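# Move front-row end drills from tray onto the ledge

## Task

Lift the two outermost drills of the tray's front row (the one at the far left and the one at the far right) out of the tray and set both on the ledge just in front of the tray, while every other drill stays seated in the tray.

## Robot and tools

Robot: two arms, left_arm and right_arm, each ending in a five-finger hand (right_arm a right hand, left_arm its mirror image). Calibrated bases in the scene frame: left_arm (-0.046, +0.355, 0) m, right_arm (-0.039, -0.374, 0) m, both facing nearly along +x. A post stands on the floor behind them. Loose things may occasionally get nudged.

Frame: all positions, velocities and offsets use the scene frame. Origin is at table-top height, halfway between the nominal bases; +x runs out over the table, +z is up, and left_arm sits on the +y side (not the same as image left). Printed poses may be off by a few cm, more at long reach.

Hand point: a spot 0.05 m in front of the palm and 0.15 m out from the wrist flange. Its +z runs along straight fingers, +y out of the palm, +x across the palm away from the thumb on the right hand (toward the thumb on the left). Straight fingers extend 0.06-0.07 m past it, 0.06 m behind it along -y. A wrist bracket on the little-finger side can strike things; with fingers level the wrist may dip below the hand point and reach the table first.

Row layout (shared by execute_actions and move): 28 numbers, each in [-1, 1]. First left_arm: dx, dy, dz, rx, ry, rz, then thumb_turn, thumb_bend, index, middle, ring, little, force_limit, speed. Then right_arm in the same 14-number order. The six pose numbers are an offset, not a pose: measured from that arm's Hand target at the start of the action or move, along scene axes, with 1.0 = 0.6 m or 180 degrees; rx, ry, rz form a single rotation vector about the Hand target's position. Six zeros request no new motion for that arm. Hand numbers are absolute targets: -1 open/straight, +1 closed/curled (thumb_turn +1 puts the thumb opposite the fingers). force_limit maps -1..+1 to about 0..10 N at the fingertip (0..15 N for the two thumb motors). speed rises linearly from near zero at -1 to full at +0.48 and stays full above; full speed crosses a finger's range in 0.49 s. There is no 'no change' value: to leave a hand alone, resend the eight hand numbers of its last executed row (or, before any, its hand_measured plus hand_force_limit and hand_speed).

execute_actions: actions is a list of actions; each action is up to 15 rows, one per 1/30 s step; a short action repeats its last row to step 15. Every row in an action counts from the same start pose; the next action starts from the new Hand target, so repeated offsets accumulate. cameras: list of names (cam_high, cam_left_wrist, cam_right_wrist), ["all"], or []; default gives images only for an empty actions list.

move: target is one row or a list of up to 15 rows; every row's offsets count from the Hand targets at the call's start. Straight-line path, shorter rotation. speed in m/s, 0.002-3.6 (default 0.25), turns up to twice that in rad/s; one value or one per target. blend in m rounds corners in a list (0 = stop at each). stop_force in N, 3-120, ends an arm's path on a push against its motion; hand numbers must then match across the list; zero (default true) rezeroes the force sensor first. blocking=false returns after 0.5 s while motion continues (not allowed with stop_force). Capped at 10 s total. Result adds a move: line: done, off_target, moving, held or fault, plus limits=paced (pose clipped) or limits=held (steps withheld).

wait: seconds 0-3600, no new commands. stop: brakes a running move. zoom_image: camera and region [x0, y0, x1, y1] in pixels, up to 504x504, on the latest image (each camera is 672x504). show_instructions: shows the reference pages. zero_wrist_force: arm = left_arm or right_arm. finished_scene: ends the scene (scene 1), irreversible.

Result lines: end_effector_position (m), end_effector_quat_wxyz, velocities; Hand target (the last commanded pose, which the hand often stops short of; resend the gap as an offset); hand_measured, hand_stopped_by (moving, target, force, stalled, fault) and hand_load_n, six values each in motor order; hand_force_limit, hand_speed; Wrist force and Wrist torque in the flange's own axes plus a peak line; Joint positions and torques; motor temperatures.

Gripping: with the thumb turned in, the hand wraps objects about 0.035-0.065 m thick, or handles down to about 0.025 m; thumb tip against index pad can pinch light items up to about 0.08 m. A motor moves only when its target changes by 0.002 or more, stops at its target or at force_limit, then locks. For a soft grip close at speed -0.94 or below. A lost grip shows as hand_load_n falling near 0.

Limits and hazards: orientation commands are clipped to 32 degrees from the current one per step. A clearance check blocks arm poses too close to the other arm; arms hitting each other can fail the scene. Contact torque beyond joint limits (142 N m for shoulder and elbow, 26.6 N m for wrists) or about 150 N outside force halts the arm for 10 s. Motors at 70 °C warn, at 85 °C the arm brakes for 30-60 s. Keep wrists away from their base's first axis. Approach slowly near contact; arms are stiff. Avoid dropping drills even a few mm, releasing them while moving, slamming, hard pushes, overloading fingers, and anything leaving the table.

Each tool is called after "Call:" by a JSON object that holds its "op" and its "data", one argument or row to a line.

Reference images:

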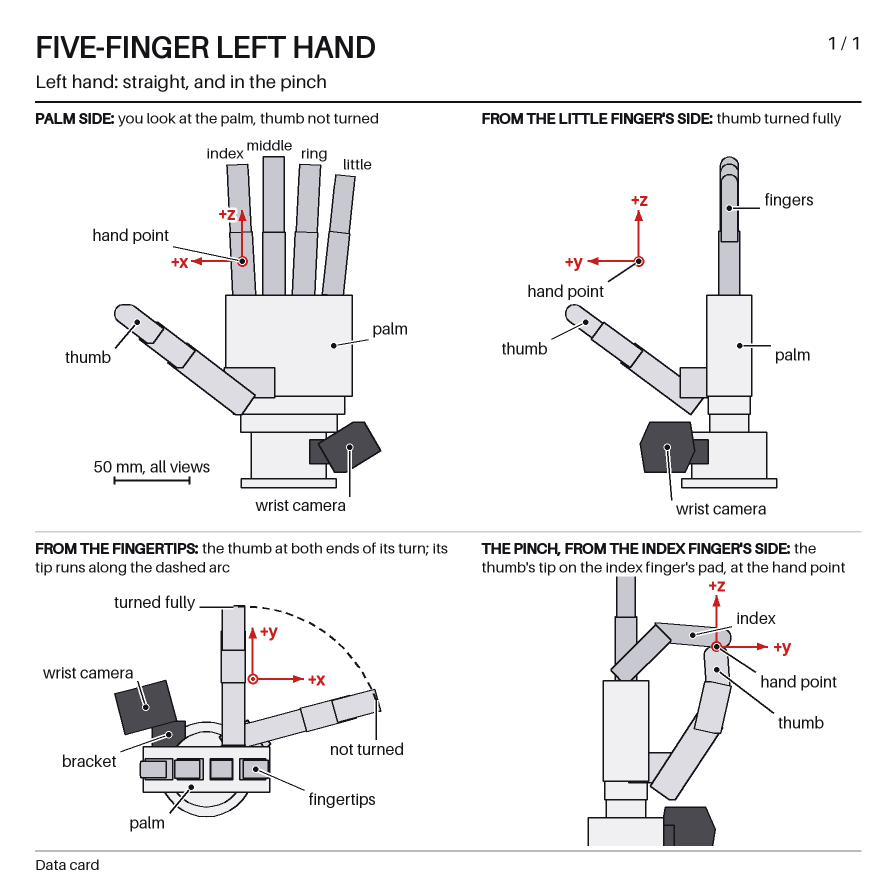

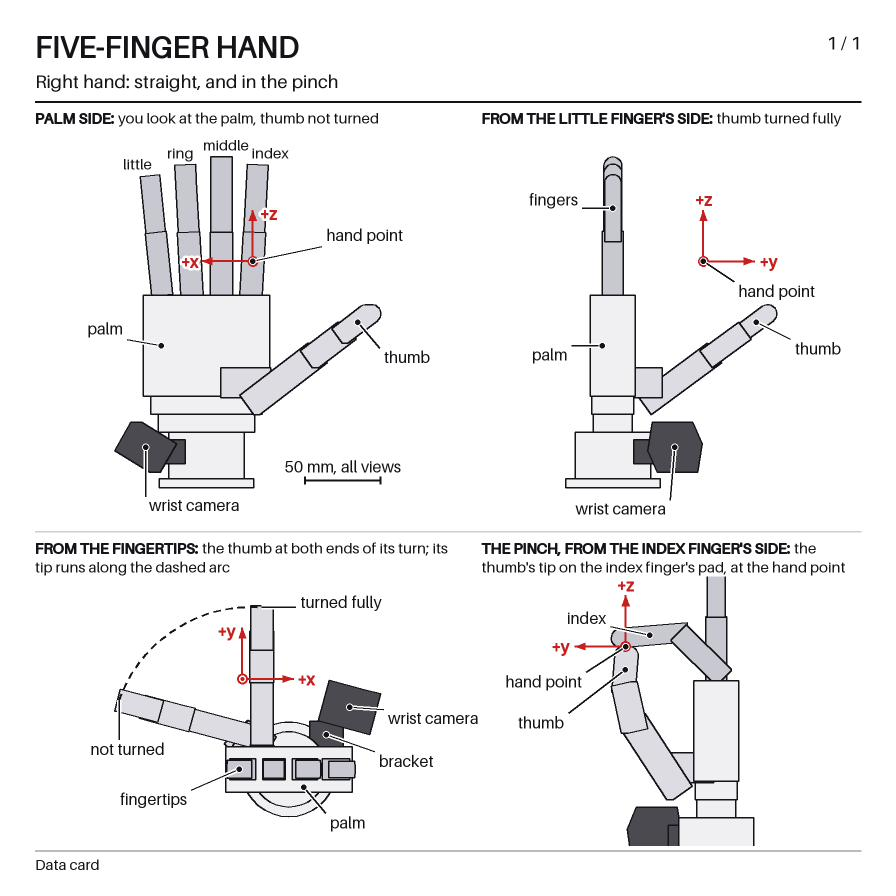

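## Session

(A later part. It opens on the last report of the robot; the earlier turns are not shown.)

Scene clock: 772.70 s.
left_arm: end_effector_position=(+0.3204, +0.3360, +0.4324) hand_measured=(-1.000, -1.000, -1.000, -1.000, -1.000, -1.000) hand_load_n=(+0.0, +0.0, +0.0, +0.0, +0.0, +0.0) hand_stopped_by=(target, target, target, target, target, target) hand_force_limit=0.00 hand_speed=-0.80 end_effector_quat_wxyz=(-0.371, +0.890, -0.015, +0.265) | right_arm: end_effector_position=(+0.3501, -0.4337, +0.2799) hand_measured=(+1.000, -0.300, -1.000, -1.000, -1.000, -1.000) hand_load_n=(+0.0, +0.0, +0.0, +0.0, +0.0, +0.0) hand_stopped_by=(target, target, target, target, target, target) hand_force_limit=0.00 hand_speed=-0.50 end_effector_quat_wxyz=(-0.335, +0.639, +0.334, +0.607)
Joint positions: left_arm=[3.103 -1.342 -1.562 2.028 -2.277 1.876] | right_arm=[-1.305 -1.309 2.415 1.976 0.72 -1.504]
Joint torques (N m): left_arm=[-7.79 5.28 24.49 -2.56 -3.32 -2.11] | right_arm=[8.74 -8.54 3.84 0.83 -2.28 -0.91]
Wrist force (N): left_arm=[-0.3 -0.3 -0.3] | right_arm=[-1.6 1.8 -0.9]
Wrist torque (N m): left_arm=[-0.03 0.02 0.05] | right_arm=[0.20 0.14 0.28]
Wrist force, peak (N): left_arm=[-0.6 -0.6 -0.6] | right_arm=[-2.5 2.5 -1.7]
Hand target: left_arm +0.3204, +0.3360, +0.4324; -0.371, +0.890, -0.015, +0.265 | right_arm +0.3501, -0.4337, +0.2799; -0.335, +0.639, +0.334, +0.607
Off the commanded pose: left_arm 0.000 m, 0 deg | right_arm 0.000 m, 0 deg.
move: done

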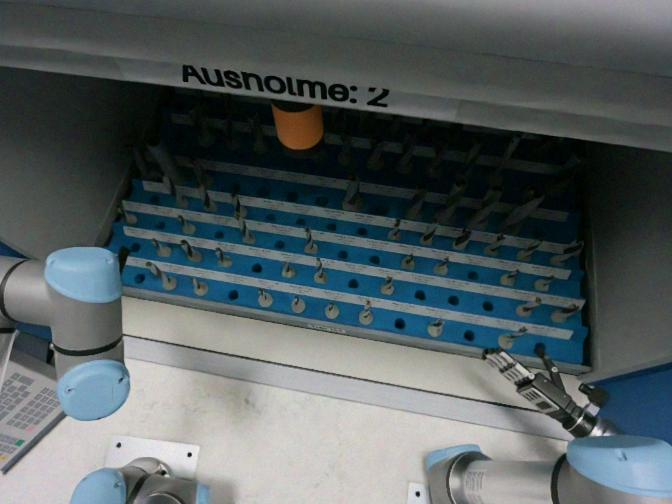

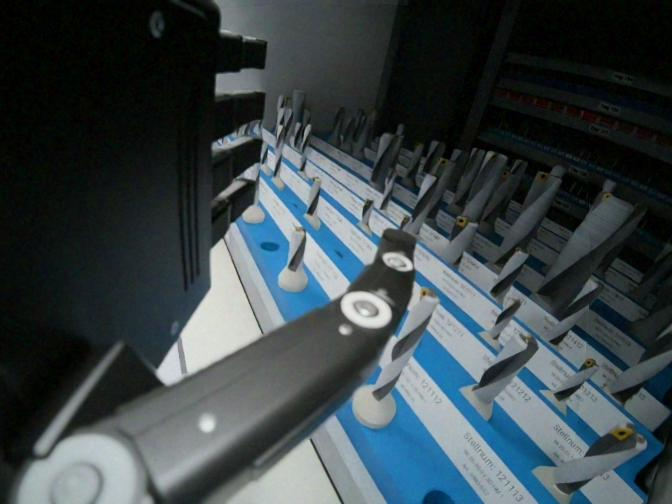

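Call:
{"op": "move", "data": {
  "target": [0,0,0,0,0,0, -1,-1,-1,-1,-1,-1,0,-0.8, -0.025,-0.0075,-0.1083,0,0,0, 1,-0.3,-1,-1,-1,-1,0,-0.5],
  "speed": 0.1,
  "stop_force": 8,
  "cameras": ["cam_high","cam_right_wrist"]
}}

Scene clock: 806.07 s.
left_arm: end_effector_position=(+0.3204, +0.3360, +0.4324) hand_measured=(-1.000, -1.000, -1.000, -1.000, -1.000, -1.000) hand_load_n=(-0.5, -0.5, +0.0, +0.0, +0.0, +0.0) hand_stopped_by=(target, target, target, target, target, target) hand_force_limit=0.00 hand_speed=-0.80 end_effector_quat_wxyz=(-0.371, +0.890, -0.015, +0.265) | right_arm: end_effector_position=(+0.3351, -0.4382, +0.2149) hand_measured=(+1.000, -0.300, -1.000, -1.000, -1.000, -1.000) hand_load_n=(+0.0, +0.0, +0.0, +0.0, +0.0, +0.0) hand_stopped_by=(target, target, target, target, target, target) hand_force_limit=0.00 hand_speed=-0.50 end_effector_quat_wxyz=(-0.335, +0.639, +0.334, +0.607)
Joint positions: left_arm=[3.103 -1.342 -1.562 2.028 -2.277 1.876] | right_arm=[-1.361 -1.095 2.45 1.731 0.776 -1.508]
Joint torques (N m): left_arm=[-6.99 4.14 25.2 -2.47 -3.18 -2.26] | right_arm=[8.4 -12.55 -17.29 -0.43 -2.26 1.36]
Wrist force (N): left_arm=[-0.3 -0.3 -0.2] | right_arm=[-1.5 1.7 -0.8]
Wrist torque (N m): left_arm=[-0.05 0.04 0.04] | right_arm=[0.16 0.14 0.30]
Wrist force, peak (N): left_arm=[-0.4 -0.5 -0.6] | right_arm=[-2.5 1.8 -1.1]
Hand target: left_arm +0.3204, +0.3360, +0.4324; -0.371, +0.890, -0.015, +0.265 | right_arm +0.3351, -0.4382, +0.2149; -0.335, +0.639, +0.334, +0.607
Off the commanded pose: left_arm 0.000 m, 0 deg | right_arm 0.000 m, 0 deg.
move: done

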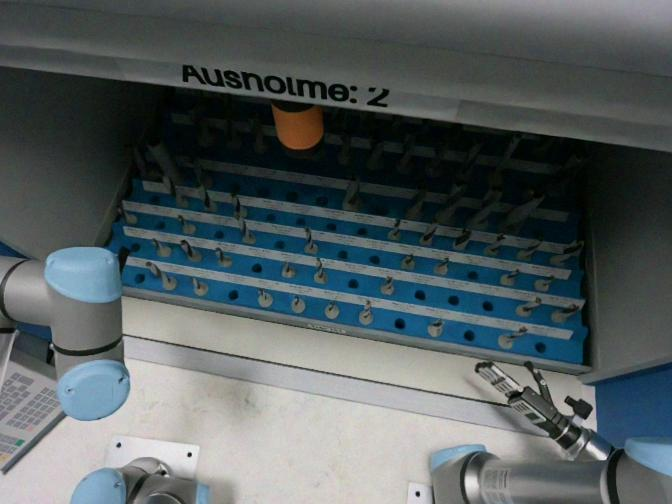

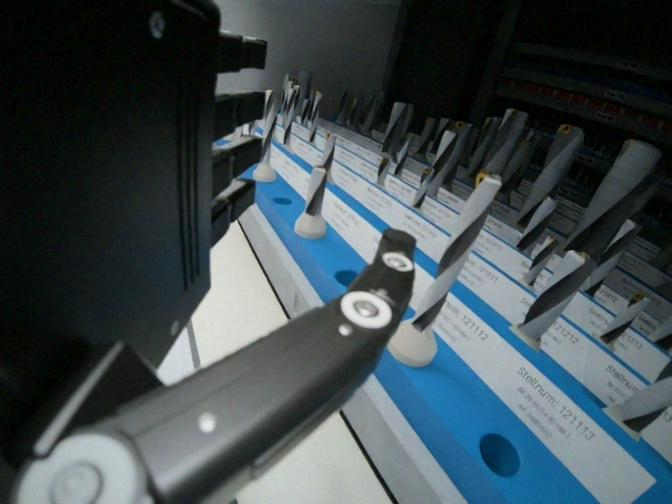

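Call:
{"op": "zoom_image", "data": {
  "camera": "cam_right_wrist",
  "region": [340, 150, 560, 400]
}}

Scaled by 2.016 from the camera's image (finer frame: 960x720).

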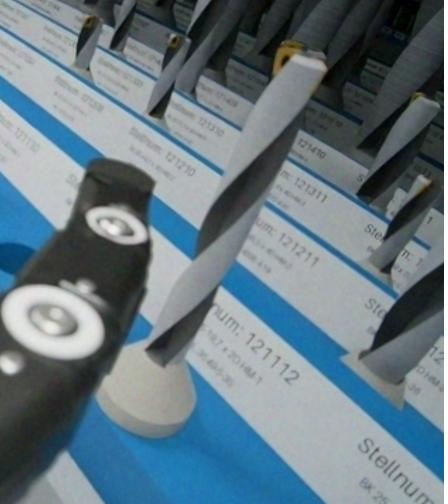

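Call:
{"op": "move", "data": {
  "target": [0,0,0,0,0,0, -1,-1,-1,-1,-1,-1,0,-0.8, 0.0855,-0.0368,-0.0133,0,0,0, 1,-1,-1,-1,-1,-1,0,-0.5],
  "speed": 0.05,
  "stop_force": 6,
  "cameras": ["cam_high","cam_right_wrist"]
}}

Scene clock: 872.63 s.
left_arm: end_effector_position=(+0.3204, +0.3360, +0.4324) hand_measured=(-1.000, -1.000, -1.000, -1.000, -1.000, -1.000) hand_load_n=(+0.0, -0.5, -0.5, +0.0, +0.0, -0.5) hand_stopped_by=(target, target, target, target, target, target) hand_force_limit=0.00 hand_speed=-0.80 end_effector_quat_wxyz=(-0.371, +0.890, -0.015, +0.265) | right_arm: end_effector_position=(+0.3864, -0.4603, +0.2069) hand_measured=(+1.000, -1.000, -1.000, -1.000, -1.000, -1.000) hand_load_n=(+0.0, +0.0, +0.0, +0.0, +0.0, +0.0) hand_stopped_by=(target, target, target, target, target, target) hand_force_limit=0.00 hand_speed=-0.50 end_effector_quat_wxyz=(-0.335, +0.639, +0.334, +0.607)
Joint positions: left_arm=[3.103 -1.342 -1.562 2.028 -2.277 1.876] | right_arm=[-1.217 -1.022 2.301 1.796 0.633 -1.495]
Joint torques (N m): left_arm=[-9.03 4.08 24.7 -2.2 -3.38 -2.16] | right_arm=[-10.39 -37.9 8.95 -0.65 1.08 -1.32]
Wrist force (N): left_arm=[-0.3 -0.2 -0.5] | right_arm=[-1.7 1.8 -0.7]
Wrist torque (N m): left_arm=[-0.01 0.01 0.04] | right_arm=[0.16 0.17 0.17]
Wrist force, peak (N): left_arm=[-0.5 -0.7 -0.6] | right_arm=[-1.5 2.4 -0.6]
Hand target: left_arm +0.3204, +0.3360, +0.4324; -0.371, +0.890, -0.015, +0.265 | right_arm +0.3864, -0.4603, +0.2069; -0.335, +0.639, +0.334, +0.607
Off the commanded pose: left_arm 0.000 m, 0 deg | right_arm 0.000 m, 0 deg.
move: done

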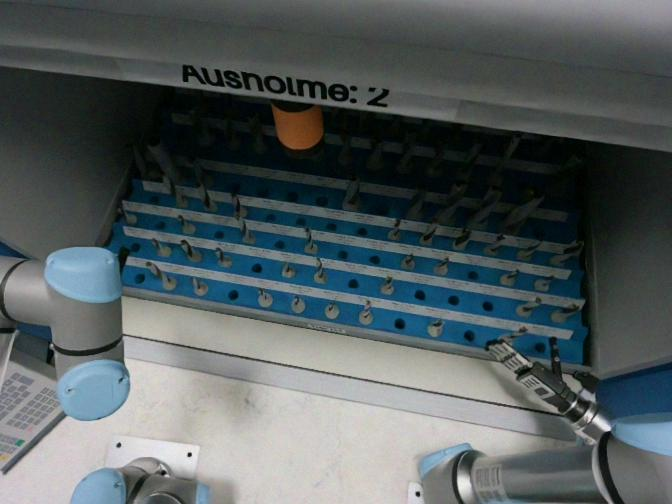

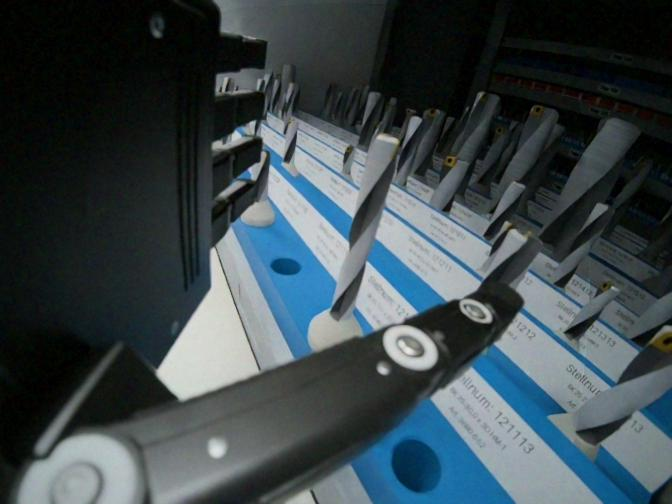

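Call:
{"op": "move", "data": {
  "target": [0,0,0,0,0,0, -1,-1,-1,-1,-1,-1,0,-0.8, 0,0,0,0,0,0, 1,-0.5,-0.3,-0.3,-1,-1,-0.6,-0.6],
  "speed": 0.05,
  "cameras": ["cam_right_wrist"]
}}

Scene clock: 894.00 s.
left_arm: end_effector_position=(+0.3204, +0.3360, +0.4324) hand_measured=(-1.000, -1.000, -1.000, -1.000, -1.000, -1.000) hand_load_n=(+0.0, +0.0, +0.0, +0.0, +0.0, +0.0) hand_stopped_by=(target, target, target, target, target, target) hand_force_limit=0.00 hand_speed=-0.80 end_effector_quat_wxyz=(-0.371, +0.890, -0.015, +0.265) | right_arm: end_effector_position=(+0.3864, -0.4603, +0.2069) hand_measured=(+1.000, -0.500, -0.300, -0.300, -1.000, -1.000) hand_load_n=(+0.0, +0.0, +0.0, +0.0, +0.0, +0.0) hand_stopped_by=(target, target, target, target, target, target) hand_force_limit=-0.60 hand_speed=-0.60 end_effector_quat_wxyz=(-0.335, +0.639, +0.334, +0.607)
Joint positions: left_arm=[3.103 -1.342 -1.562 2.028 -2.277 1.876] | right_arm=[-1.217 -1.022 2.301 1.796 0.633 -1.495]
Joint torques (N m): left_arm=[-7.82 3.21 24.12 -1.99 -3.1 -2.13] | right_arm=[-11.21 -37.21 9.33 -0.28 -1.67 -1.41]
Wrist force (N): left_arm=[-0.6 -0.3 -0.2] | right_arm=[-1.6 2.0 -0.9]
Wrist torque (N m): left_arm=[-0.05 0.08 0.01] | right_arm=[0.20 0.15 0.19]
Wrist force, peak (N): left_arm=[-0.6 -0.5 -0.5] | right_arm=[-1.7 1.9 -0.9]
Hand target: left_arm +0.3204, +0.3360, +0.4324; -0.371, +0.890, -0.015, +0.265 | right_arm +0.3864, -0.4603, +0.2069; -0.335, +0.639, +0.334, +0.607
Off the commanded pose: left_arm 0.000 m, 0 deg | right_arm 0.000 m, 0 deg.
move: done

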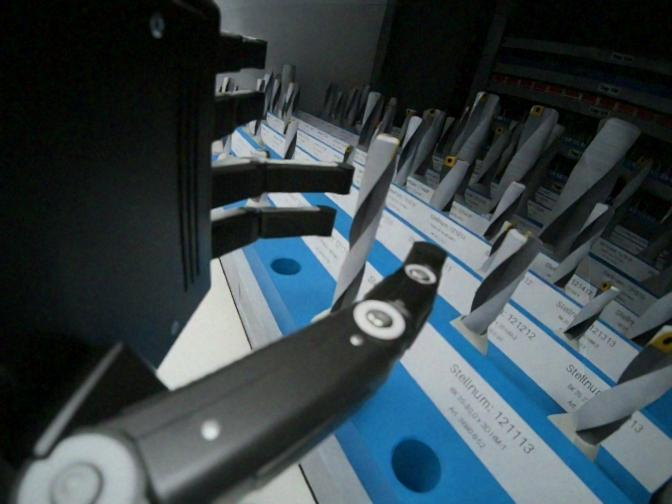

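Call:
{"op": "move", "data": {
  "target": [0,0,0,0,0,0, -1,-1,-1,-1,-1,-1,0,-0.8, 0,0,0,0,0,0, 1,-0.2,0.1,0.1,-1,-1,-0.7,-0.85],
  "speed": 0.05,
  "cameras": ["cam_right_wrist"]
}}

Scene clock: 905.80 s.
left_arm: end_effector_position=(+0.3204, +0.3360, +0.4324) hand_measured=(-1.000, -1.000, -1.000, -1.000, -1.000, -1.000) hand_load_n=(-0.5, +0.0, +0.0, -0.5, +0.0, +0.0) hand_stopped_by=(target, target, target, target, target, target) hand_force_limit=0.00 hand_speed=-0.80 end_effector_quat_wxyz=(-0.371, +0.890, -0.015, +0.265) | right_arm: end_effector_position=(+0.3864, -0.4603, +0.2069) hand_measured=(+1.000, -0.200, -0.094, -0.176, -1.000, -1.000) hand_load_n=(+0.0, +0.0, +1.5, +1.5, +0.0, +0.0) hand_stopped_by=(target, target, force, force, target, target) hand_force_limit=-0.70 hand_speed=-0.85 end_effector_quat_wxyz=(-0.335, +0.639, +0.334, +0.607)
Joint positions: left_arm=[3.103 -1.342 -1.562 2.028 -2.277 1.876] | right_arm=[-1.217 -1.022 2.301 1.796 0.633 -1.495]
Joint torques (N m): left_arm=[-7.72 3.3 24.88 -1.97 -3.16 -2.11] | right_arm=[-10.99 -37.84 6.42 -0.17 -1.76 -1.28]
Wrist force (N): left_arm=[-0.5 -0.4 -0.5] | right_arm=[-1.4 -2.0 0.0]
Wrist torque (N m): left_arm=[-0.06 0.05 0.04] | right_arm=[-0.04 0.12 0.13]
Wrist force, peak (N): left_arm=[-0.8 -0.6 -0.2] | right_arm=[-1.6 2.1 -1.0]
Hand target: left_arm +0.3204, +0.3360, +0.4324; -0.371, +0.890, -0.015, +0.265 | right_arm +0.3864, -0.4603, +0.2069; -0.335, +0.639, +0.334, +0.607
Off the commanded pose: left_arm 0.000 m, 0 deg | right_arm 0.000 m, 0 deg.
move: done

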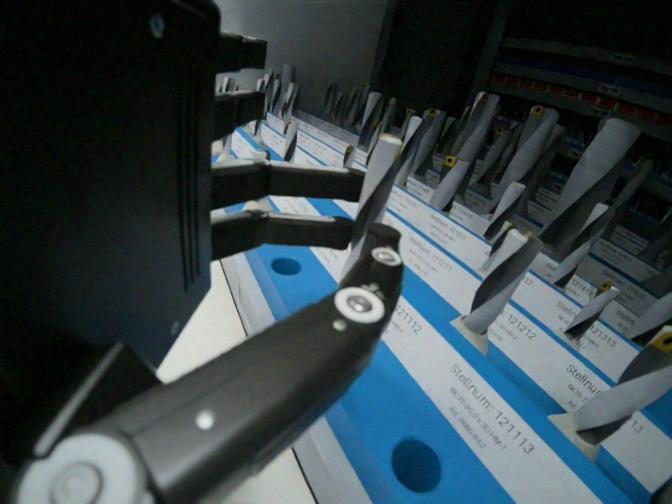

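Call:
{"op": "zoom_image", "data": {
  "camera": "cam_right_wrist",
  "region": [200, 120, 440, 360]
}}

Call:
{"op": "zoom_image", "data": {
  "camera": "cam_right_wrist",
  "region": [0, 250, 400, 504]
}}

Scaled by 2.100 from the camera's image (finer frame: 960x720).

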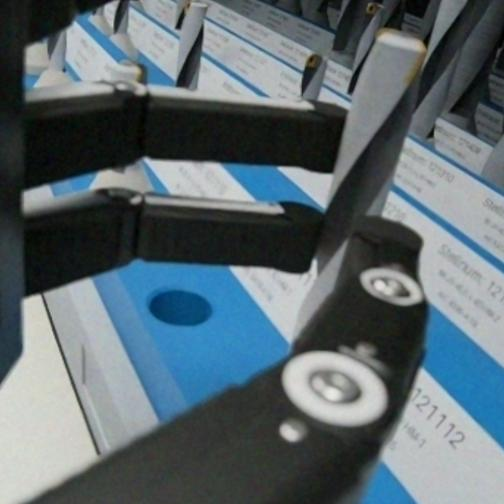

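Scaled by 1.260 from the camera's image (finer frame: 960x720).

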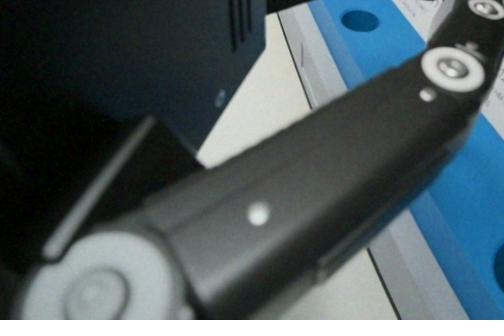

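Call:
{"op": "move", "data": {
  "target": [
    [0,0,0,0,0,0, -1,-1,-1,-1,-1,-1,0,-0.8, 0,0,0,0,0,0, 1,-0.4,-0.5,-0.5,-1,-1,-0.7,-0.6],
    [0,0,0,0,0,0, -1,-1,-1,-1,-1,-1,0,-0.8, 0.0342,0.0093,0,0,0,0, 1,-0.4,-0.5,-0.5,-1,-1,-0.7,-0.6]
  ],
  "speed": 0.05,
  "cameras": ["cam_right_wrist"]
}}

Scene clock: 976.80 s.
left_arm: end_effector_position=(+0.3204, +0.3360, +0.4324) hand_measured=(-1.000, -1.000, -1.000, -1.000, -1.000, -1.000) hand_load_n=(+0.0, +0.0, +0.0, +0.0, +0.0, +0.0) hand_stopped_by=(target, target, target, target, target, target) hand_force_limit=0.00 hand_speed=-0.80 end_effector_quat_wxyz=(-0.371, +0.890, -0.015, +0.265) | right_arm: end_effector_position=(+0.4069, -0.4547, +0.2069) hand_measured=(+1.000, -0.400, -0.500, -0.500, -1.000, -1.000) hand_load_n=(+0.5, +0.0, +0.5, +0.0, +0.0, +0.0) hand_stopped_by=(target, target, target, target, target, target) hand_force_limit=-0.70 hand_speed=-0.60 end_effector_quat_wxyz=(-0.335, +0.639, +0.334, +0.607)
Joint positions: left_arm=[3.103 -1.342 -1.562 2.028 -2.277 1.876] | right_arm=[-1.154 -1.011 2.27 1.811 0.57 -1.487]
Joint torques (N m): left_arm=[-6.83 3.47 23.66 -1.63 -3.22 -2.16] | right_arm=[-10.76 -37.3 8.72 -0.58 1.75 -0.88]
Wrist force (N): left_arm=[-0.4 -0.2 -0.4] | right_arm=[-1.5 1.8 -1.1]
Wrist torque (N m): left_arm=[-0.03 0.04 0.03] | right_arm=[0.19 0.13 0.18]
Wrist force, peak (N): left_arm=[-0.3 -0.7 -0.6] | right_arm=[-1.7 2.0 -1.1]
Hand target: left_arm +0.3204, +0.3360, +0.4324; -0.371, +0.890, -0.015, +0.265 | right_arm +0.4069, -0.4547, +0.2069; -0.335, +0.639, +0.334, +0.607
Off the commanded pose: left_arm 0.000 m, 0 deg | right_arm 0.000 m, 0 deg.
move: done

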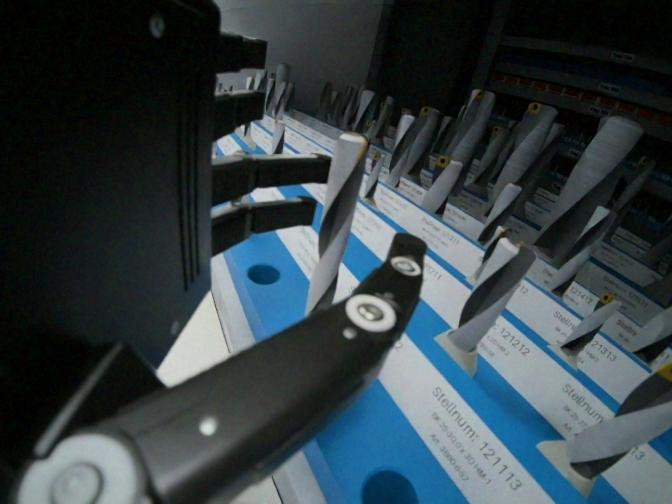

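Call:
{"op": "move", "data": {
  "target": [0,0,0,0,0,0, -1,-1,-1,-1,-1,-1,0,-0.8, 0,0,0,0,0,0, 1,-0.2,0.15,0.15,-1,-1,-0.7,-0.85],
  "speed": 0.05,
  "cameras": ["cam_right_wrist"]
}}

Scene clock: 982.73 s.
left_arm: end_effector_position=(+0.3204, +0.3360, +0.4324) hand_measured=(-1.000, -1.000, -1.000, -1.000, -1.000, -1.000) hand_load_n=(-0.5, -0.5, +0.0, +0.0, +0.0, +0.0) hand_stopped_by=(target, target, target, target, target, target) hand_force_limit=0.00 hand_speed=-0.80 end_effector_quat_wxyz=(-0.371, +0.890, -0.015, +0.265) | right_arm: end_effector_position=(+0.4069, -0.4547, +0.2069) hand_measured=(+1.000, -0.200, -0.084, -0.056, -1.000, -1.000) hand_load_n=(+0.0, +0.0, +2.5, +2.5, +0.0, +0.0) hand_stopped_by=(target, target, force, force, target, target) hand_force_limit=-0.70 hand_speed=-0.85 end_effector_quat_wxyz=(-0.335, +0.639, +0.334, +0.607)
Joint positions: left_arm=[3.103 -1.342 -1.562 2.028 -2.277 1.876] | right_arm=[-1.154 -1.011 2.27 1.81 0.57 -1.487]
Joint torques (N m): left_arm=[-7.46 3.95 23.62 -1.69 -3.4 -2.11] | right_arm=[-11.58 -38.01 7.52 -0.35 -1.45 -1.46]
Wrist force (N): left_arm=[-0.4 -0.3 -0.2] | right_arm=[-0.5 -1.0 3.5]
Wrist torque (N m): left_arm=[-0.04 0.04 0.03] | right_arm=[-0.07 0.05 0.16]
Wrist force, peak (N): left_arm=[-0.6 -0.5 -0.6] | right_arm=[-0.3 -1.1 3.9]
Hand target: left_arm +0.3204, +0.3360, +0.4324; -0.371, +0.890, -0.015, +0.265 | right_arm +0.4069, -0.4547, +0.2069; -0.335, +0.639, +0.334, +0.607
Off the commanded pose: left_arm 0.000 m, 0 deg | right_arm 0.000 m, 0 deg.
move: done

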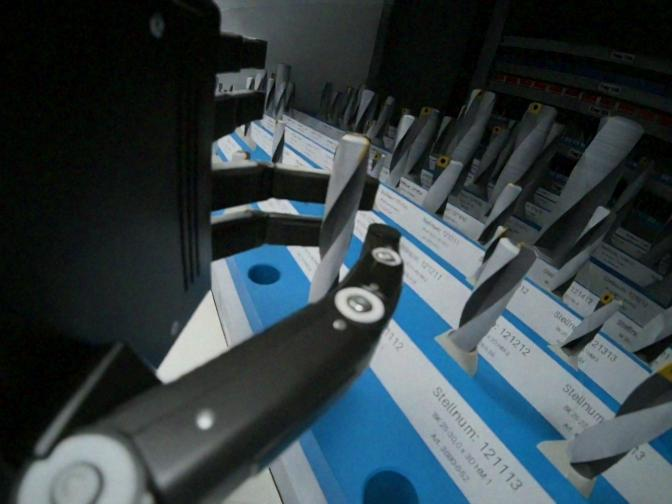

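Call:
{"op": "move", "data": {
  "target": [0,0,0,0,0,0, -1,-1,-1,-1,-1,-1,0,-0.8, 0,0,0,0,0,0, 1,0.3,0.15,0.15,-1,-1,-0.6,-0.85],
  "speed": 0.05,
  "cameras": ["cam_right_wrist"]
}}

Scene clock: 991.80 s.
left_arm: end_effector_position=(+0.3204, +0.3360, +0.4324) hand_measured=(-1.000, -1.000, -1.000, -1.000, -1.000, -1.000) hand_load_n=(+0.0, +0.0, +0.0, +0.0, +0.0, +0.0) hand_stopped_by=(target, target, target, target, target, target) hand_force_limit=0.00 hand_speed=-0.80 end_effector_quat_wxyz=(-0.371, +0.890, -0.015, +0.265) | right_arm: end_effector_position=(+0.4069, -0.4547, +0.2069) hand_measured=(+1.000, +0.300, -0.084, -0.056, -1.000, -1.000) hand_load_n=(+0.0, +0.0, +2.5, +2.5, +0.0, +0.0) hand_stopped_by=(target, target, force, force, target, target) hand_force_limit=-0.60 hand_speed=-0.85 end_effector_quat_wxyz=(-0.335, +0.639, +0.334, +0.607)
Joint positions: left_arm=[3.103 -1.342 -1.562 2.028 -2.277 1.876] | right_arm=[-1.154 -1.011 2.27 1.81 0.57 -1.487]
Joint torques (N m): left_arm=[-7.83 5.08 23.67 -1.46 -3.37 -2.5] | right_arm=[-10.5 -30.97 -16.88 2.97 -0.2 -1.42]
Wrist force (N): left_arm=[-0.3 -0.3 -0.6] | right_arm=[-0.3 -0.9 3.6]
Wrist torque (N m): left_arm=[-0.03 0.03 0.04] | right_arm=[-0.06 0.01 0.17]
Wrist force, peak (N): left_arm=[-0.2 -0.7 -0.7] | right_arm=[-0.5 -1.1 3.9]
Hand target: left_arm +0.3204, +0.3360, +0.4324; -0.371, +0.890, -0.015, +0.265 | right_arm +0.4069, -0.4547, +0.2069; -0.335, +0.639, +0.334, +0.607
Off the commanded pose: left_arm 0.000 m, 0 deg | right_arm 0.000 m, 0 deg.
move: done

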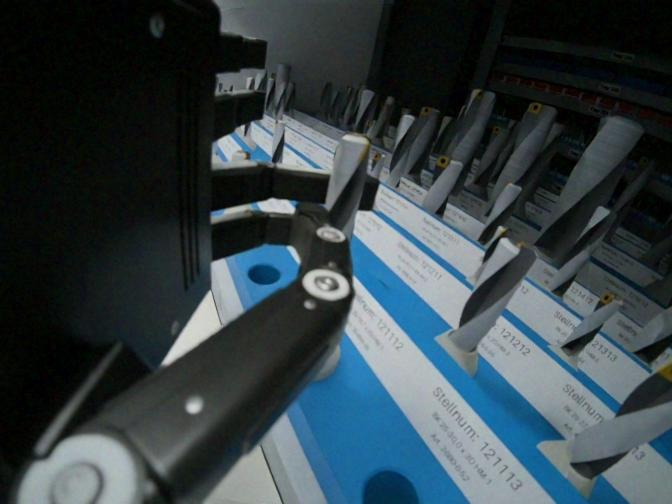

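Call:
{"op": "zoom_image", "data": {
  "camera": "cam_right_wrist",
  "region": [210, 120, 430, 340]
}}

Scaled by 2.291 from the camera's image (finer frame: 960x720).

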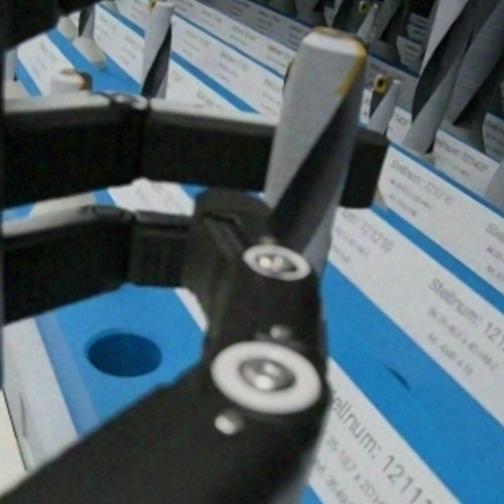

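Call:
{"op": "move", "data": {
  "target": [0,0,0,0,0,0, -1,-1,-1,-1,-1,-1,0,-0.8, 0,0,0,0,0,0, 1,0.08,-0.35,-0.35,-1,-1,-0.6,-0.7],
  "speed": 0.05,
  "cameras": []
}}

Call:
{"op": "move", "data": {
  "target": [0,0,0,0,0,0, -1,-1,-1,-1,-1,-1,0,-0.8, 0.0138,0.0208,-0.001,0,0,0, 1,0.08,-0.35,-0.35,-1,-1,-0.6,-0.7],
  "speed": 0.01,
  "stop_force": 3,
  "cameras": ["cam_right_wrist"]
}}

Scene clock: 1039.10 s.
left_arm: end_effector_position=(+0.3204, +0.3360, +0.4324) hand_measured=(-1.000, -1.000, -1.000, -1.000, -1.000, -1.000) hand_load_n=(+0.0, +0.0, +0.0, +0.0, +0.0, +0.0) hand_stopped_by=(target, target, target, target, target, target) hand_force_limit=0.00 hand_speed=-0.80 end_effector_quat_wxyz=(-0.371, +0.890, -0.015, +0.265) | right_arm: end_effector_position=(+0.4069, -0.4547, +0.2069) hand_measured=(+1.000, +0.080, -0.350, -0.350, -1.000, -1.000) hand_load_n=(+0.0, +0.5, +0.0, -0.5, +0.0, +0.0) hand_stopped_by=(target, target, target, target, target, target) hand_force_limit=-0.60 hand_speed=-0.70 end_effector_quat_wxyz=(-0.335, +0.639, +0.334, +0.607)
Joint positions: left_arm=[3.103 -1.342 -1.562 2.028 -2.277 1.876] | right_arm=[-1.154 -1.011 2.27 1.81 0.57 -1.487]
Joint torques (N m): left_arm=[-7.36 2.39 23.62 -1.48 -3.24 -2.37] | right_arm=[-10.33 -26.15 -17.86 3.29 0.73 -1.65]
Wrist force (N): left_arm=[-0.4 -0.6 -0.2] | right_arm=[-1.6 1.9 -1.2]
Wrist torque (N m): left_arm=[-0.09 0.04 0.04] | right_arm=[0.21 0.16 0.18]
Wrist force, peak (N): left_arm=[-0.3 -0.7 -0.7] | right_arm=[-0.4 -1.2 3.8]
Hand target: left_arm +0.3204, +0.3360, +0.4324; -0.371, +0.890, -0.015, +0.265 | right_arm +0.4069, -0.4547, +0.2069; -0.335, +0.639, +0.334, +0.607
Off the commanded pose: left_arm 0.000 m, 0 deg | right_arm 0.000 m, 0 deg.
move: done

Scene clock: 1040.93 s.
left_arm: end_effector_position=(+0.3204, +0.3360, +0.4324) hand_measured=(-1.000, -1.000, -1.000, -1.000, -1.000, -1.000) hand_load_n=(+0.0, +0.0, +0.0, -0.5, +0.0, +0.0) hand_stopped_by=(target, target, target, target, target, target) hand_force_limit=0.00 hand_speed=-0.80 end_effector_quat_wxyz=(-0.371, +0.890, -0.015, +0.265) | right_arm: end_effector_position=(+0.4105, -0.4492, +0.2067) hand_measured=(+1.000, +0.080, -0.350, -0.350, -1.000, -1.000) hand_load_n=(+0.0, -0.5, +0.0, +0.0, +0.0, +0.0) hand_stopped_by=(target, target, target, target, target, target) hand_force_limit=-0.60 hand_speed=-0.70 end_effector_quat_wxyz=(-0.335, +0.639, +0.334, +0.607)
Joint positions: left_arm=[3.103 -1.342 -1.562 2.028 -2.277 1.876] | right_arm=[-1.138 -1.011 2.273 1.806 0.553 -1.485]
Joint torques (N m): left_arm=[-8.14 2.84 23.08 -1.18 -3.32 -2.21] | right_arm=[-10.54 -31.51 -19.94 3.05 1.66 -1.41]
Wrist force (N): left_arm=[-0.2 -0.3 -0.3] | right_arm=[-1.5 1.0 -3.5]
Wrist torque (N m): left_arm=[-0.05 0.01 0.04] | right_arm=[0.18 0.19 0.17]
Wrist force, peak (N): left_arm=[-0.5 -0.7 -0.4] | right_arm=[-1.8 1.5 -5.1]
Hand target: left_arm +0.3204, +0.3360, +0.4324; -0.371, +0.890, -0.015, +0.265 | right_arm +0.4105, -0.4492, +0.2067; -0.335, +0.639, +0.334, +0.607 (not the last commanded pose)
Off the commanded pose: left_arm 0.000 m, 0 deg | right_arm 0.008 m, 0 deg.
move: contact (right_arm)

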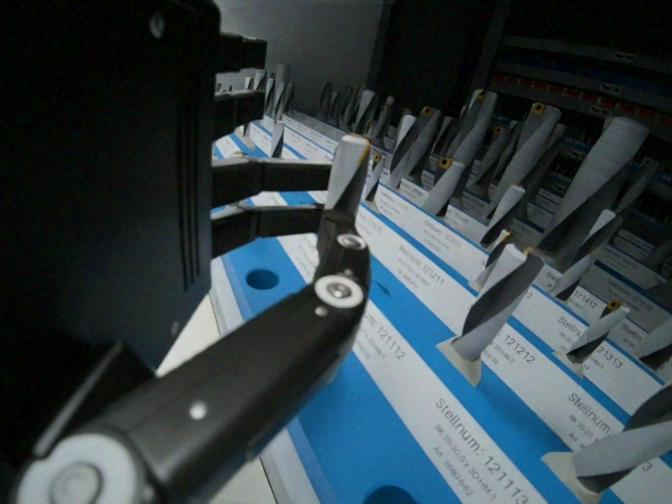

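Call:
{"op": "move", "data": {
  "target": [0,0,0,0,0,0, -1,-1,-1,-1,-1,-1,0,-0.8, 0,0,0,0,0,0, 1,0.08,0.3,0.3,-1,-1,-0.5,-0.85],
  "speed": 0.05,
  "cameras": ["cam_right_wrist"]
}}

Scene clock: 1048.50 s.
left_arm: end_effector_position=(+0.3204, +0.3360, +0.4324) hand_measured=(-1.000, -1.000, -1.000, -1.000, -1.000, -1.000) hand_load_n=(+0.0, +0.0, +0.0, +0.0, +0.0, +0.0) hand_stopped_by=(target, target, target, target, target, target) hand_force_limit=0.00 hand_speed=-0.80 end_effector_quat_wxyz=(-0.371, +0.890, -0.015, +0.265) | right_arm: end_effector_position=(+0.4105, -0.4492, +0.2067) hand_measured=(+1.000, +0.080, -0.004, +0.038, -1.000, -1.000) hand_load_n=(+1.0, -0.5, +0.0, +3.0, +0.0, +0.0) hand_stopped_by=(target, target, force, force, target, target) hand_force_limit=-0.50 hand_speed=-0.85 end_effector_quat_wxyz=(-0.335, +0.639, +0.334, +0.607)
Joint positions: left_arm=[3.103 -1.342 -1.562 2.028 -2.277 1.876] | right_arm=[-1.138 -1.011 2.273 1.806 0.553 -1.485]
Joint torques (N m): left_arm=[-8.4 4.55 24.4 -1.15 -3.32 -2.3] | right_arm=[-10.66 -19.46 -18.18 3.01 1.09 -1.3]
Wrist force (N): left_arm=[-0.4 -0.3 -0.5] | right_arm=[-2.6 -0.3 -1.7]
Wrist torque (N m): left_arm=[-0.04 0.04 0.03] | right_arm=[0.04 0.16 0.14]
Wrist force, peak (N): left_arm=[-0.6 -0.7 -0.5] | right_arm=[-1.8 1.1 -3.7]
Hand target: left_arm +0.3204, +0.3360, +0.4324; -0.371, +0.890, -0.015, +0.265 | right_arm +0.4105, -0.4492, +0.2067; -0.335, +0.639, +0.334, +0.607
Off the commanded pose: left_arm 0.000 m, 0 deg | right_arm 0.000 m, 0 deg.
move: done

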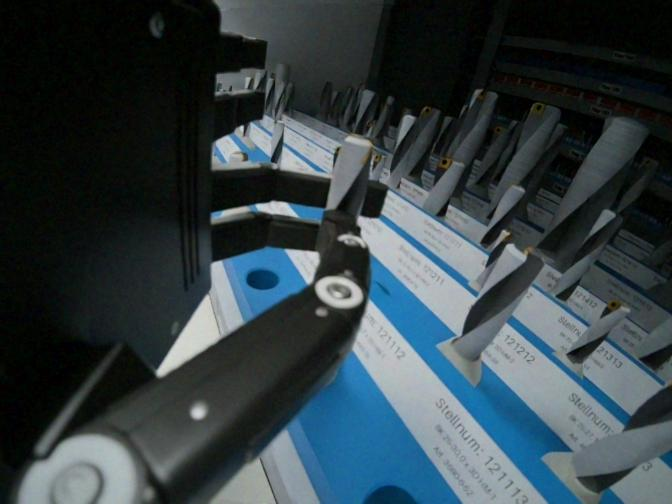

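Call:
{"op": "move", "data": {
  "target": [0,0,0,0,0,0, -1,-1,-1,-1,-1,-1,0,-0.8, 0,0,0,0,0,0, 1,0.3,0.5,0.5,-1,-1,0.1,-0.85],
  "speed": 0.05,
  "cameras": ["cam_right_wrist"]
}}

Scene clock: 1056.87 s.
left_arm: end_effector_position=(+0.3204, +0.3360, +0.4324) hand_measured=(-1.000, -1.000, -1.000, -1.000, -1.000, -1.000) hand_load_n=(+0.0, +0.0, +0.0, +0.0, +0.0, +0.0) hand_stopped_by=(target, target, target, target, target, target) hand_force_limit=0.00 hand_speed=-0.80 end_effector_quat_wxyz=(-0.371, +0.890, -0.015, +0.265) | right_arm: end_effector_position=(+0.4105, -0.4492, +0.2067) hand_measured=(+1.000, +0.300, +0.022, +0.062, -1.000, -1.000) hand_load_n=(+0.0, +0.0, +2.0, +6.0, +0.0, +0.0) hand_stopped_by=(target, target, force, force, target, target) hand_force_limit=0.10 hand_speed=-0.85 end_effector_quat_wxyz=(-0.335, +0.639, +0.334, +0.607)
Joint positions: left_arm=[3.103 -1.342 -1.562 2.028 -2.277 1.876] | right_arm=[-1.138 -1.011 2.273 1.806 0.553 -1.485]
Joint torques (N m): left_arm=[-7.87 3.7 24.78 -1.18 -3.3 -2.15] | right_arm=[-10.22 -19.4 -17.04 2.19 -2.15 -1.31]
Wrist force (N): left_arm=[-0.2 -0.5 -0.5] | right_arm=[-0.1 0.6 7.6]
Wrist torque (N m): left_arm=[-0.06 0.01 0.06] | right_arm=[-0.08 -0.12 0.22]
Wrist force, peak (N): left_arm=[-0.7 -0.5 -0.5] | right_arm=[0.1 0.6 7.7]
Hand target: left_arm +0.3204, +0.3360, +0.4324; -0.371, +0.890, -0.015, +0.265 | right_arm +0.4105, -0.4492, +0.2067; -0.335, +0.639, +0.334, +0.607
Off the commanded pose: left_arm 0.000 m, 0 deg | right_arm 0.000 m, 0 deg.
move: done

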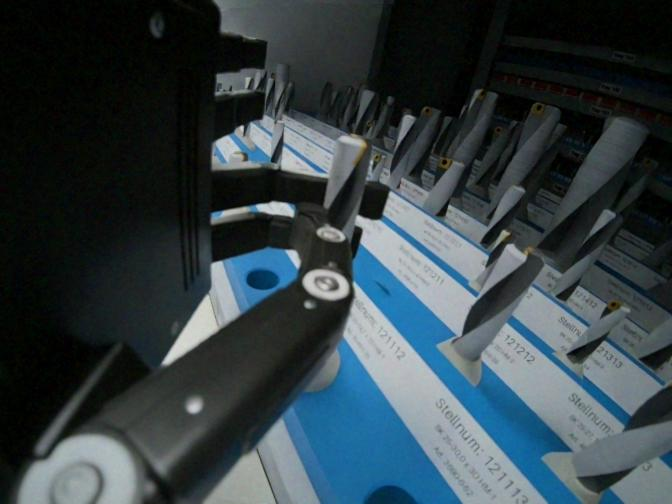

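Call:
{"op": "move", "data": {
  "target": [
    [0,0,0,0,0,0, -1,-1,-1,-1,-1,-1,0,-0.8, 0,0,0,0,0,0, 1,-0.15,-0.2,-0.2,-1,-1,-0.5,-0.7],
    [0,0,0,0,0,0, -1,-1,-1,-1,-1,-1,0,-0.8, 0.0037,0.0056,-0.0003,0,0,0, 1,0.3,-0.2,-0.2,-1,-1,-0.5,-0.9]
  ],
  "speed": 0.02,
  "cameras": ["cam_right_wrist"]
}}

Scene clock: 1082.53 s.
left_arm: end_effector_position=(+0.3204, +0.3360, +0.4324) hand_measured=(-1.000, -1.000, -1.000, -1.000, -1.000, -1.000) hand_load_n=(-0.5, +0.0, +0.0, +0.0, +0.0, +0.0) hand_stopped_by=(target, target, target, target, target, target) hand_force_limit=0.00 hand_speed=-0.80 end_effector_quat_wxyz=(-0.371, +0.890, -0.015, +0.265) | right_arm: end_effector_position=(+0.4127, -0.4459, +0.2065) hand_measured=(+1.000, -0.048, -0.200, -0.200, -1.000, -1.000) hand_load_n=(+0.0, +4.5, +0.0, +0.0, +0.0, +0.0) hand_stopped_by=(target, force, target, target, target, target) hand_force_limit=-0.50 hand_speed=-0.90 end_effector_quat_wxyz=(-0.335, +0.639, +0.334, +0.607)
Joint positions: left_arm=[3.103 -1.342 -1.562 2.028 -2.277 1.876] | right_arm=[-1.128 -1.011 2.274 1.803 0.543 -1.483]
Joint torques (N m): left_arm=[-8.39 3.81 22.95 -0.96 -3.33 -2.46] | right_arm=[-10.04 -38.52 7.84 2.74 1.73 -1.36]
Wrist force (N): left_arm=[-0.5 -0.3 -0.6] | right_arm=[-0.5 4.9 -2.0]
Wrist torque (N m): left_arm=[-0.04 0.04 0.03] | right_arm=[0.32 0.04 0.27]
Wrist force, peak (N): left_arm=[-0.6 -0.4 -0.8] | right_arm=[-2.0 -0.9 -9.7]
Hand target: left_arm +0.3204, +0.3360, +0.4324; -0.371, +0.890, -0.015, +0.265 | right_arm +0.4127, -0.4459, +0.2065; -0.335, +0.639, +0.334, +0.607
Off the commanded pose: left_arm 0.000 m, 0 deg | right_arm 0.000 m, 0 deg.
move: done

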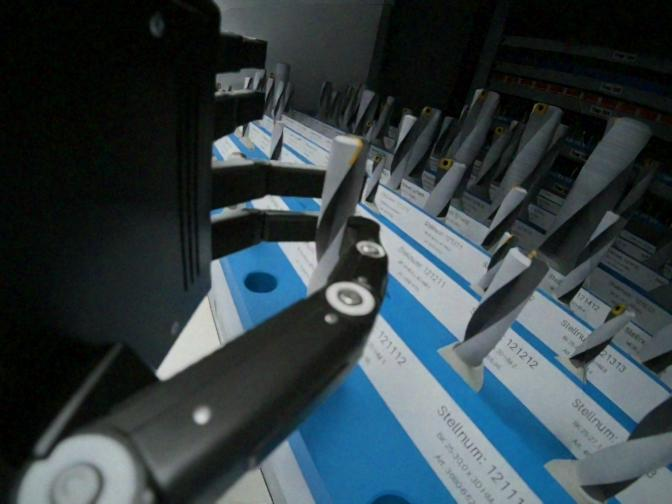

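Call:
{"op": "move", "data": {
  "target": [0,0,0,0,0,0, -1,-1,-1,-1,-1,-1,0,-0.8, 0,0,0,0,0,0, 1,0.3,0.4,0.4,-1,-1,-0.3,-0.85],
  "speed": 0.05,
  "cameras": ["cam_right_wrist"]
}}

Scene clock: 1091.10 s.
left_arm: end_effector_position=(+0.3204, +0.3360, +0.4324) hand_measured=(-1.000, -1.000, -1.000, -1.000, -1.000, -1.000) hand_load_n=(+0.0, +0.0, +0.0, +0.0, +0.0, +0.0) hand_stopped_by=(target, target, target, target, target, target) hand_force_limit=0.00 hand_speed=-0.80 end_effector_quat_wxyz=(-0.371, +0.890, -0.015, +0.265) | right_arm: end_effector_position=(+0.4127, -0.4459, +0.2065) hand_measured=(+1.000, -0.048, +0.076, +0.118, -1.000, -1.000) hand_load_n=(+0.5, +8.0, +1.5, +4.5, +0.0, +0.0) hand_stopped_by=(target, force, force, force, target, target) hand_force_limit=-0.30 hand_speed=-0.85 end_effector_quat_wxyz=(-0.335, +0.639, +0.334, +0.607)
Joint positions: left_arm=[3.103 -1.342 -1.562 2.028 -2.277 1.876] | right_arm=[-1.128 -1.011 2.274 1.803 0.543 -1.483]
Joint torques (N m): left_arm=[-7.85 3.37 22.14 -0.6 -3.19 -2.01] | right_arm=[3.56 -38.61 9.1 -0.6 1.5 -1.4]
Wrist force (N): left_arm=[-0.4 -0.6 -0.3] | right_arm=[-1.0 3.3 -0.1]
Wrist torque (N m): left_arm=[-0.08 0.04 0.04] | right_arm=[0.18 0.05 0.26]
Wrist force, peak (N): left_arm=[-0.2 -0.8 -0.7] | right_arm=[-0.6 5.3 -2.4]
Hand target: left_arm +0.3204, +0.3360, +0.4324; -0.371, +0.890, -0.015, +0.265 | right_arm +0.4127, -0.4459, +0.2065; -0.335, +0.639, +0.334, +0.607
Off the commanded pose: left_arm 0.000 m, 0 deg | right_arm 0.000 m, 0 deg.
move: done

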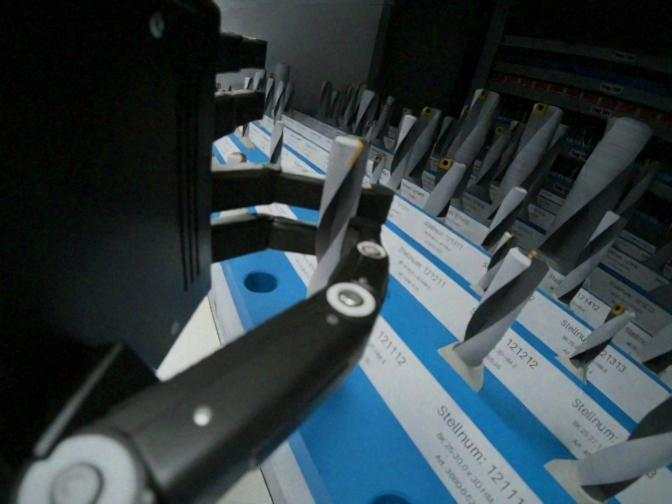

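Call:
{"op": "move", "data": {
  "target": [0,0,0,0,0,0, -1,-1,-1,-1,-1,-1,0,-0.8, 0,0,0,0,0,0, 1,0.32,0.5,0.5,-1,-1,0.2,-0.85],
  "speed": 0.05,
  "cameras": ["cam_right_wrist"]
}}

Scene clock: 1097.53 s.
left_arm: end_effector_position=(+0.3204, +0.3360, +0.4324) hand_measured=(-1.000, -1.000, -1.000, -1.000, -1.000, -1.000) hand_load_n=(-0.5, +0.0, +0.0, +0.0, +0.0, +0.0) hand_stopped_by=(target, target, target, target, target, target) hand_force_limit=0.00 hand_speed=-0.80 end_effector_quat_wxyz=(-0.371, +0.890, -0.015, +0.265) | right_arm: end_effector_position=(+0.4127, -0.4459, +0.2065) hand_measured=(+1.000, -0.046, +0.100, +0.128, -1.000, -1.000) hand_load_n=(+0.5, +10.5, +8.0, +5.0, +0.0, +0.0) hand_stopped_by=(target, force, force, force, target, target) hand_force_limit=0.20 hand_speed=-0.85 end_effector_quat_wxyz=(-0.335, +0.639, +0.334, +0.607)
Joint positions: left_arm=[3.103 -1.342 -1.562 2.028 -2.277 1.876] | right_arm=[-1.128 -1.011 2.274 1.803 0.543 -1.483]
Joint torques (N m): left_arm=[-6.81 3.44 22.28 -0.92 -3.34 -2.33] | right_arm=[5.5 -39.11 7.91 -0.63 1.42 -1.31]
Wrist force (N): left_arm=[-0.3 -0.2 -0.7] | right_arm=[-0.2 6.0 5.9]
Wrist torque (N m): left_arm=[0.00 0.01 0.04] | right_arm=[0.16 -0.03 0.33]
Wrist force, peak (N): left_arm=[-0.4 -0.8 -0.4] | right_arm=[-0.4 6.3 6.1]
Hand target: left_arm +0.3204, +0.3360, +0.4324; -0.371, +0.890, -0.015, +0.265 | right_arm +0.4127, -0.4459, +0.2065; -0.335, +0.639, +0.334, +0.607
Off the commanded pose: left_arm 0.000 m, 0 deg | right_arm 0.000 m, 0 deg.
move: done

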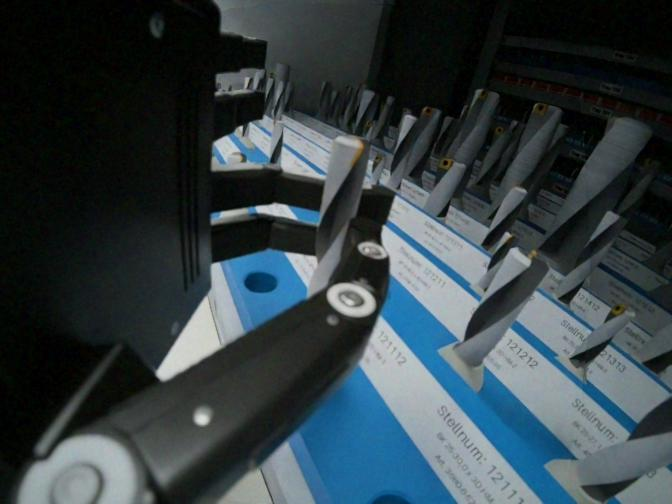

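Call:
{"op": "move", "data": {
  "target": [0,0,0,0,0,0, -1,-1,-1,-1,-1,-1,0,-0.8, 0.0015,0.0007,0,0,0,0, 1,0.32,0.5,0.5,-1,-1,0.2,-0.85],
  "speed": 0.02,
  "cameras": []
}}

Scene clock: 1106.83 s.
left_arm: end_effector_position=(+0.3204, +0.3360, +0.4324) hand_measured=(-1.000, -1.000, -1.000, -1.000, -1.000, -1.000) hand_load_n=(-0.5, +0.0, +0.0, +0.0, +0.0, +0.0) hand_stopped_by=(target, target, target, target, target, target) hand_force_limit=0.00 hand_speed=-0.80 end_effector_quat_wxyz=(-0.371, +0.890, -0.015, +0.265) | right_arm: end_effector_position=(+0.4136, -0.4454, +0.2065) hand_measured=(+1.000, -0.046, +0.100, +0.128, -1.000, -1.000) hand_load_n=(+1.0, +9.0, +5.0, +3.0, +0.0, +0.0) hand_stopped_by=(target, force, force, force, target, target) hand_force_limit=0.20 hand_speed=-0.85 end_effector_quat_wxyz=(-0.335, +0.639, +0.334, +0.607)
Joint positions: left_arm=[3.103 -1.342 -1.562 2.028 -2.277 1.876] | right_arm=[-1.124 -1.011 2.273 1.804 0.54 -1.483]
Joint torques (N m): left_arm=[-6.76 4.24 21.99 -0.84 -3.1 -2.46] | right_arm=[-11.19 -17.54 -19.78 3.03 2.06 1.75]
Wrist force (N): left_arm=[-0.4 -0.3 -0.5] | right_arm=[-0.5 3.8 0.7]
Wrist torque (N m): left_arm=[-0.02 0.03 0.03] | right_arm=[0.20 0.07 0.29]
Wrist force, peak (N): left_arm=[-0.6 -0.5 -0.7] | right_arm=[-0.3 6.4 6.0]
Hand target: left_arm +0.3204, +0.3360, +0.4324; -0.371, +0.890, -0.015, +0.265 | right_arm +0.4136, -0.4455, +0.2065; -0.335, +0.639, +0.334, +0.607
Off the commanded pose: left_arm 0.000 m, 0 deg | right_arm 0.000 m, 0 deg.
move: done

Call:
{"op": "move", "data": {
  "target": [0,0,0,0,0,0, -1,-1,-1,-1,-1,-1,0,-0.8, 0,0,0.0333,0,0,0, 1,0.32,0.5,0.5,-1,-1,0.2,-0.85],
  "speed": 0.02,
  "cameras": ["cam_right_wrist"]
}}

Scene clock: 1114.47 s.
left_arm: end_effector_position=(+0.3204, +0.3360, +0.4324) hand_measured=(-1.000, -1.000, -1.000, -1.000, -1.000, -1.000) hand_load_n=(-0.5, +0.0, +0.0, +0.0, +0.0, +0.0) hand_stopped_by=(target, target, target, target, target, target) hand_force_limit=0.00 hand_speed=-0.80 end_effector_quat_wxyz=(-0.371, +0.890, -0.015, +0.265) | right_arm: end_effector_position=(+0.4136, -0.4454, +0.2266) hand_measured=(+1.000, -0.046, +0.102, +0.128, -1.000, -1.000) hand_load_n=(+0.0, +7.0, +1.5, +4.5, +0.0, +0.0) hand_stopped_by=(target, force, force, force, target, target) hand_force_limit=0.20 hand_speed=-0.85 end_effector_quat_wxyz=(-0.335, +0.639, +0.334, +0.607) end_effector_velocity=(+0.000, +0.000, -0.002) end_effector_angular_velocity=(+0.000, +0.000, +0.000)
Joint positions: left_arm=[3.103 -1.342 -1.562 2.028 -2.277 1.876] | right_arm=[-1.125 -1.069 2.274 1.862 0.54 -1.483]
Joint velocities: left_arm=[within noise] | right_arm=[0 0.004 0.001 -0.005 0 0]
Joint torques (N m): left_arm=[-7.81 4.41 22.13 -0.65 -3.67 -2.32] | right_arm=[-8.53 -17.59 -12.27 -0.54 1.06 0.61]
Wrist force (N): left_arm=[-0.4 -0.4 -0.6] | right_arm=[-1.7 6.1 1.7]
Wrist torque (N m): left_arm=[-0.04 0.03 0.04] | right_arm=[0.29 -0.04 0.26]
Wrist force, peak (N): left_arm=[-0.6 -0.7 -0.4] | right_arm=[-6.0 7.9 2.5]
Hand target: left_arm +0.3204, +0.3360, +0.4324; -0.371, +0.890, -0.015, +0.265 | right_arm +0.4136, -0.4455, +0.2265; -0.335, +0.639, +0.334, +0.607
Off the commanded pose: left_arm 0.000 m, 0 deg | right_arm 0.000 m, 0 deg.
move: done

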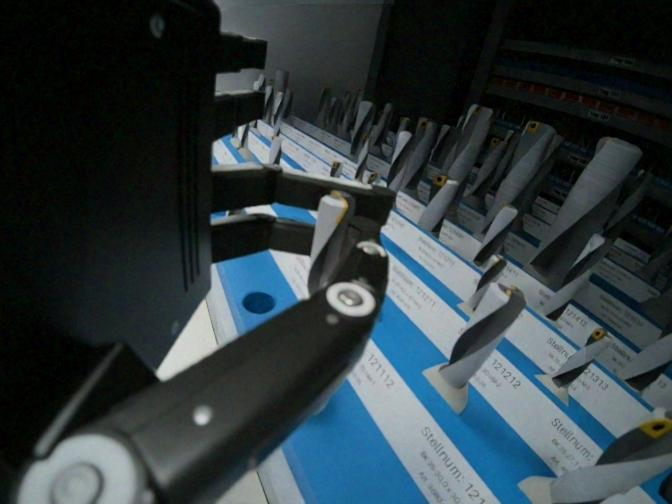

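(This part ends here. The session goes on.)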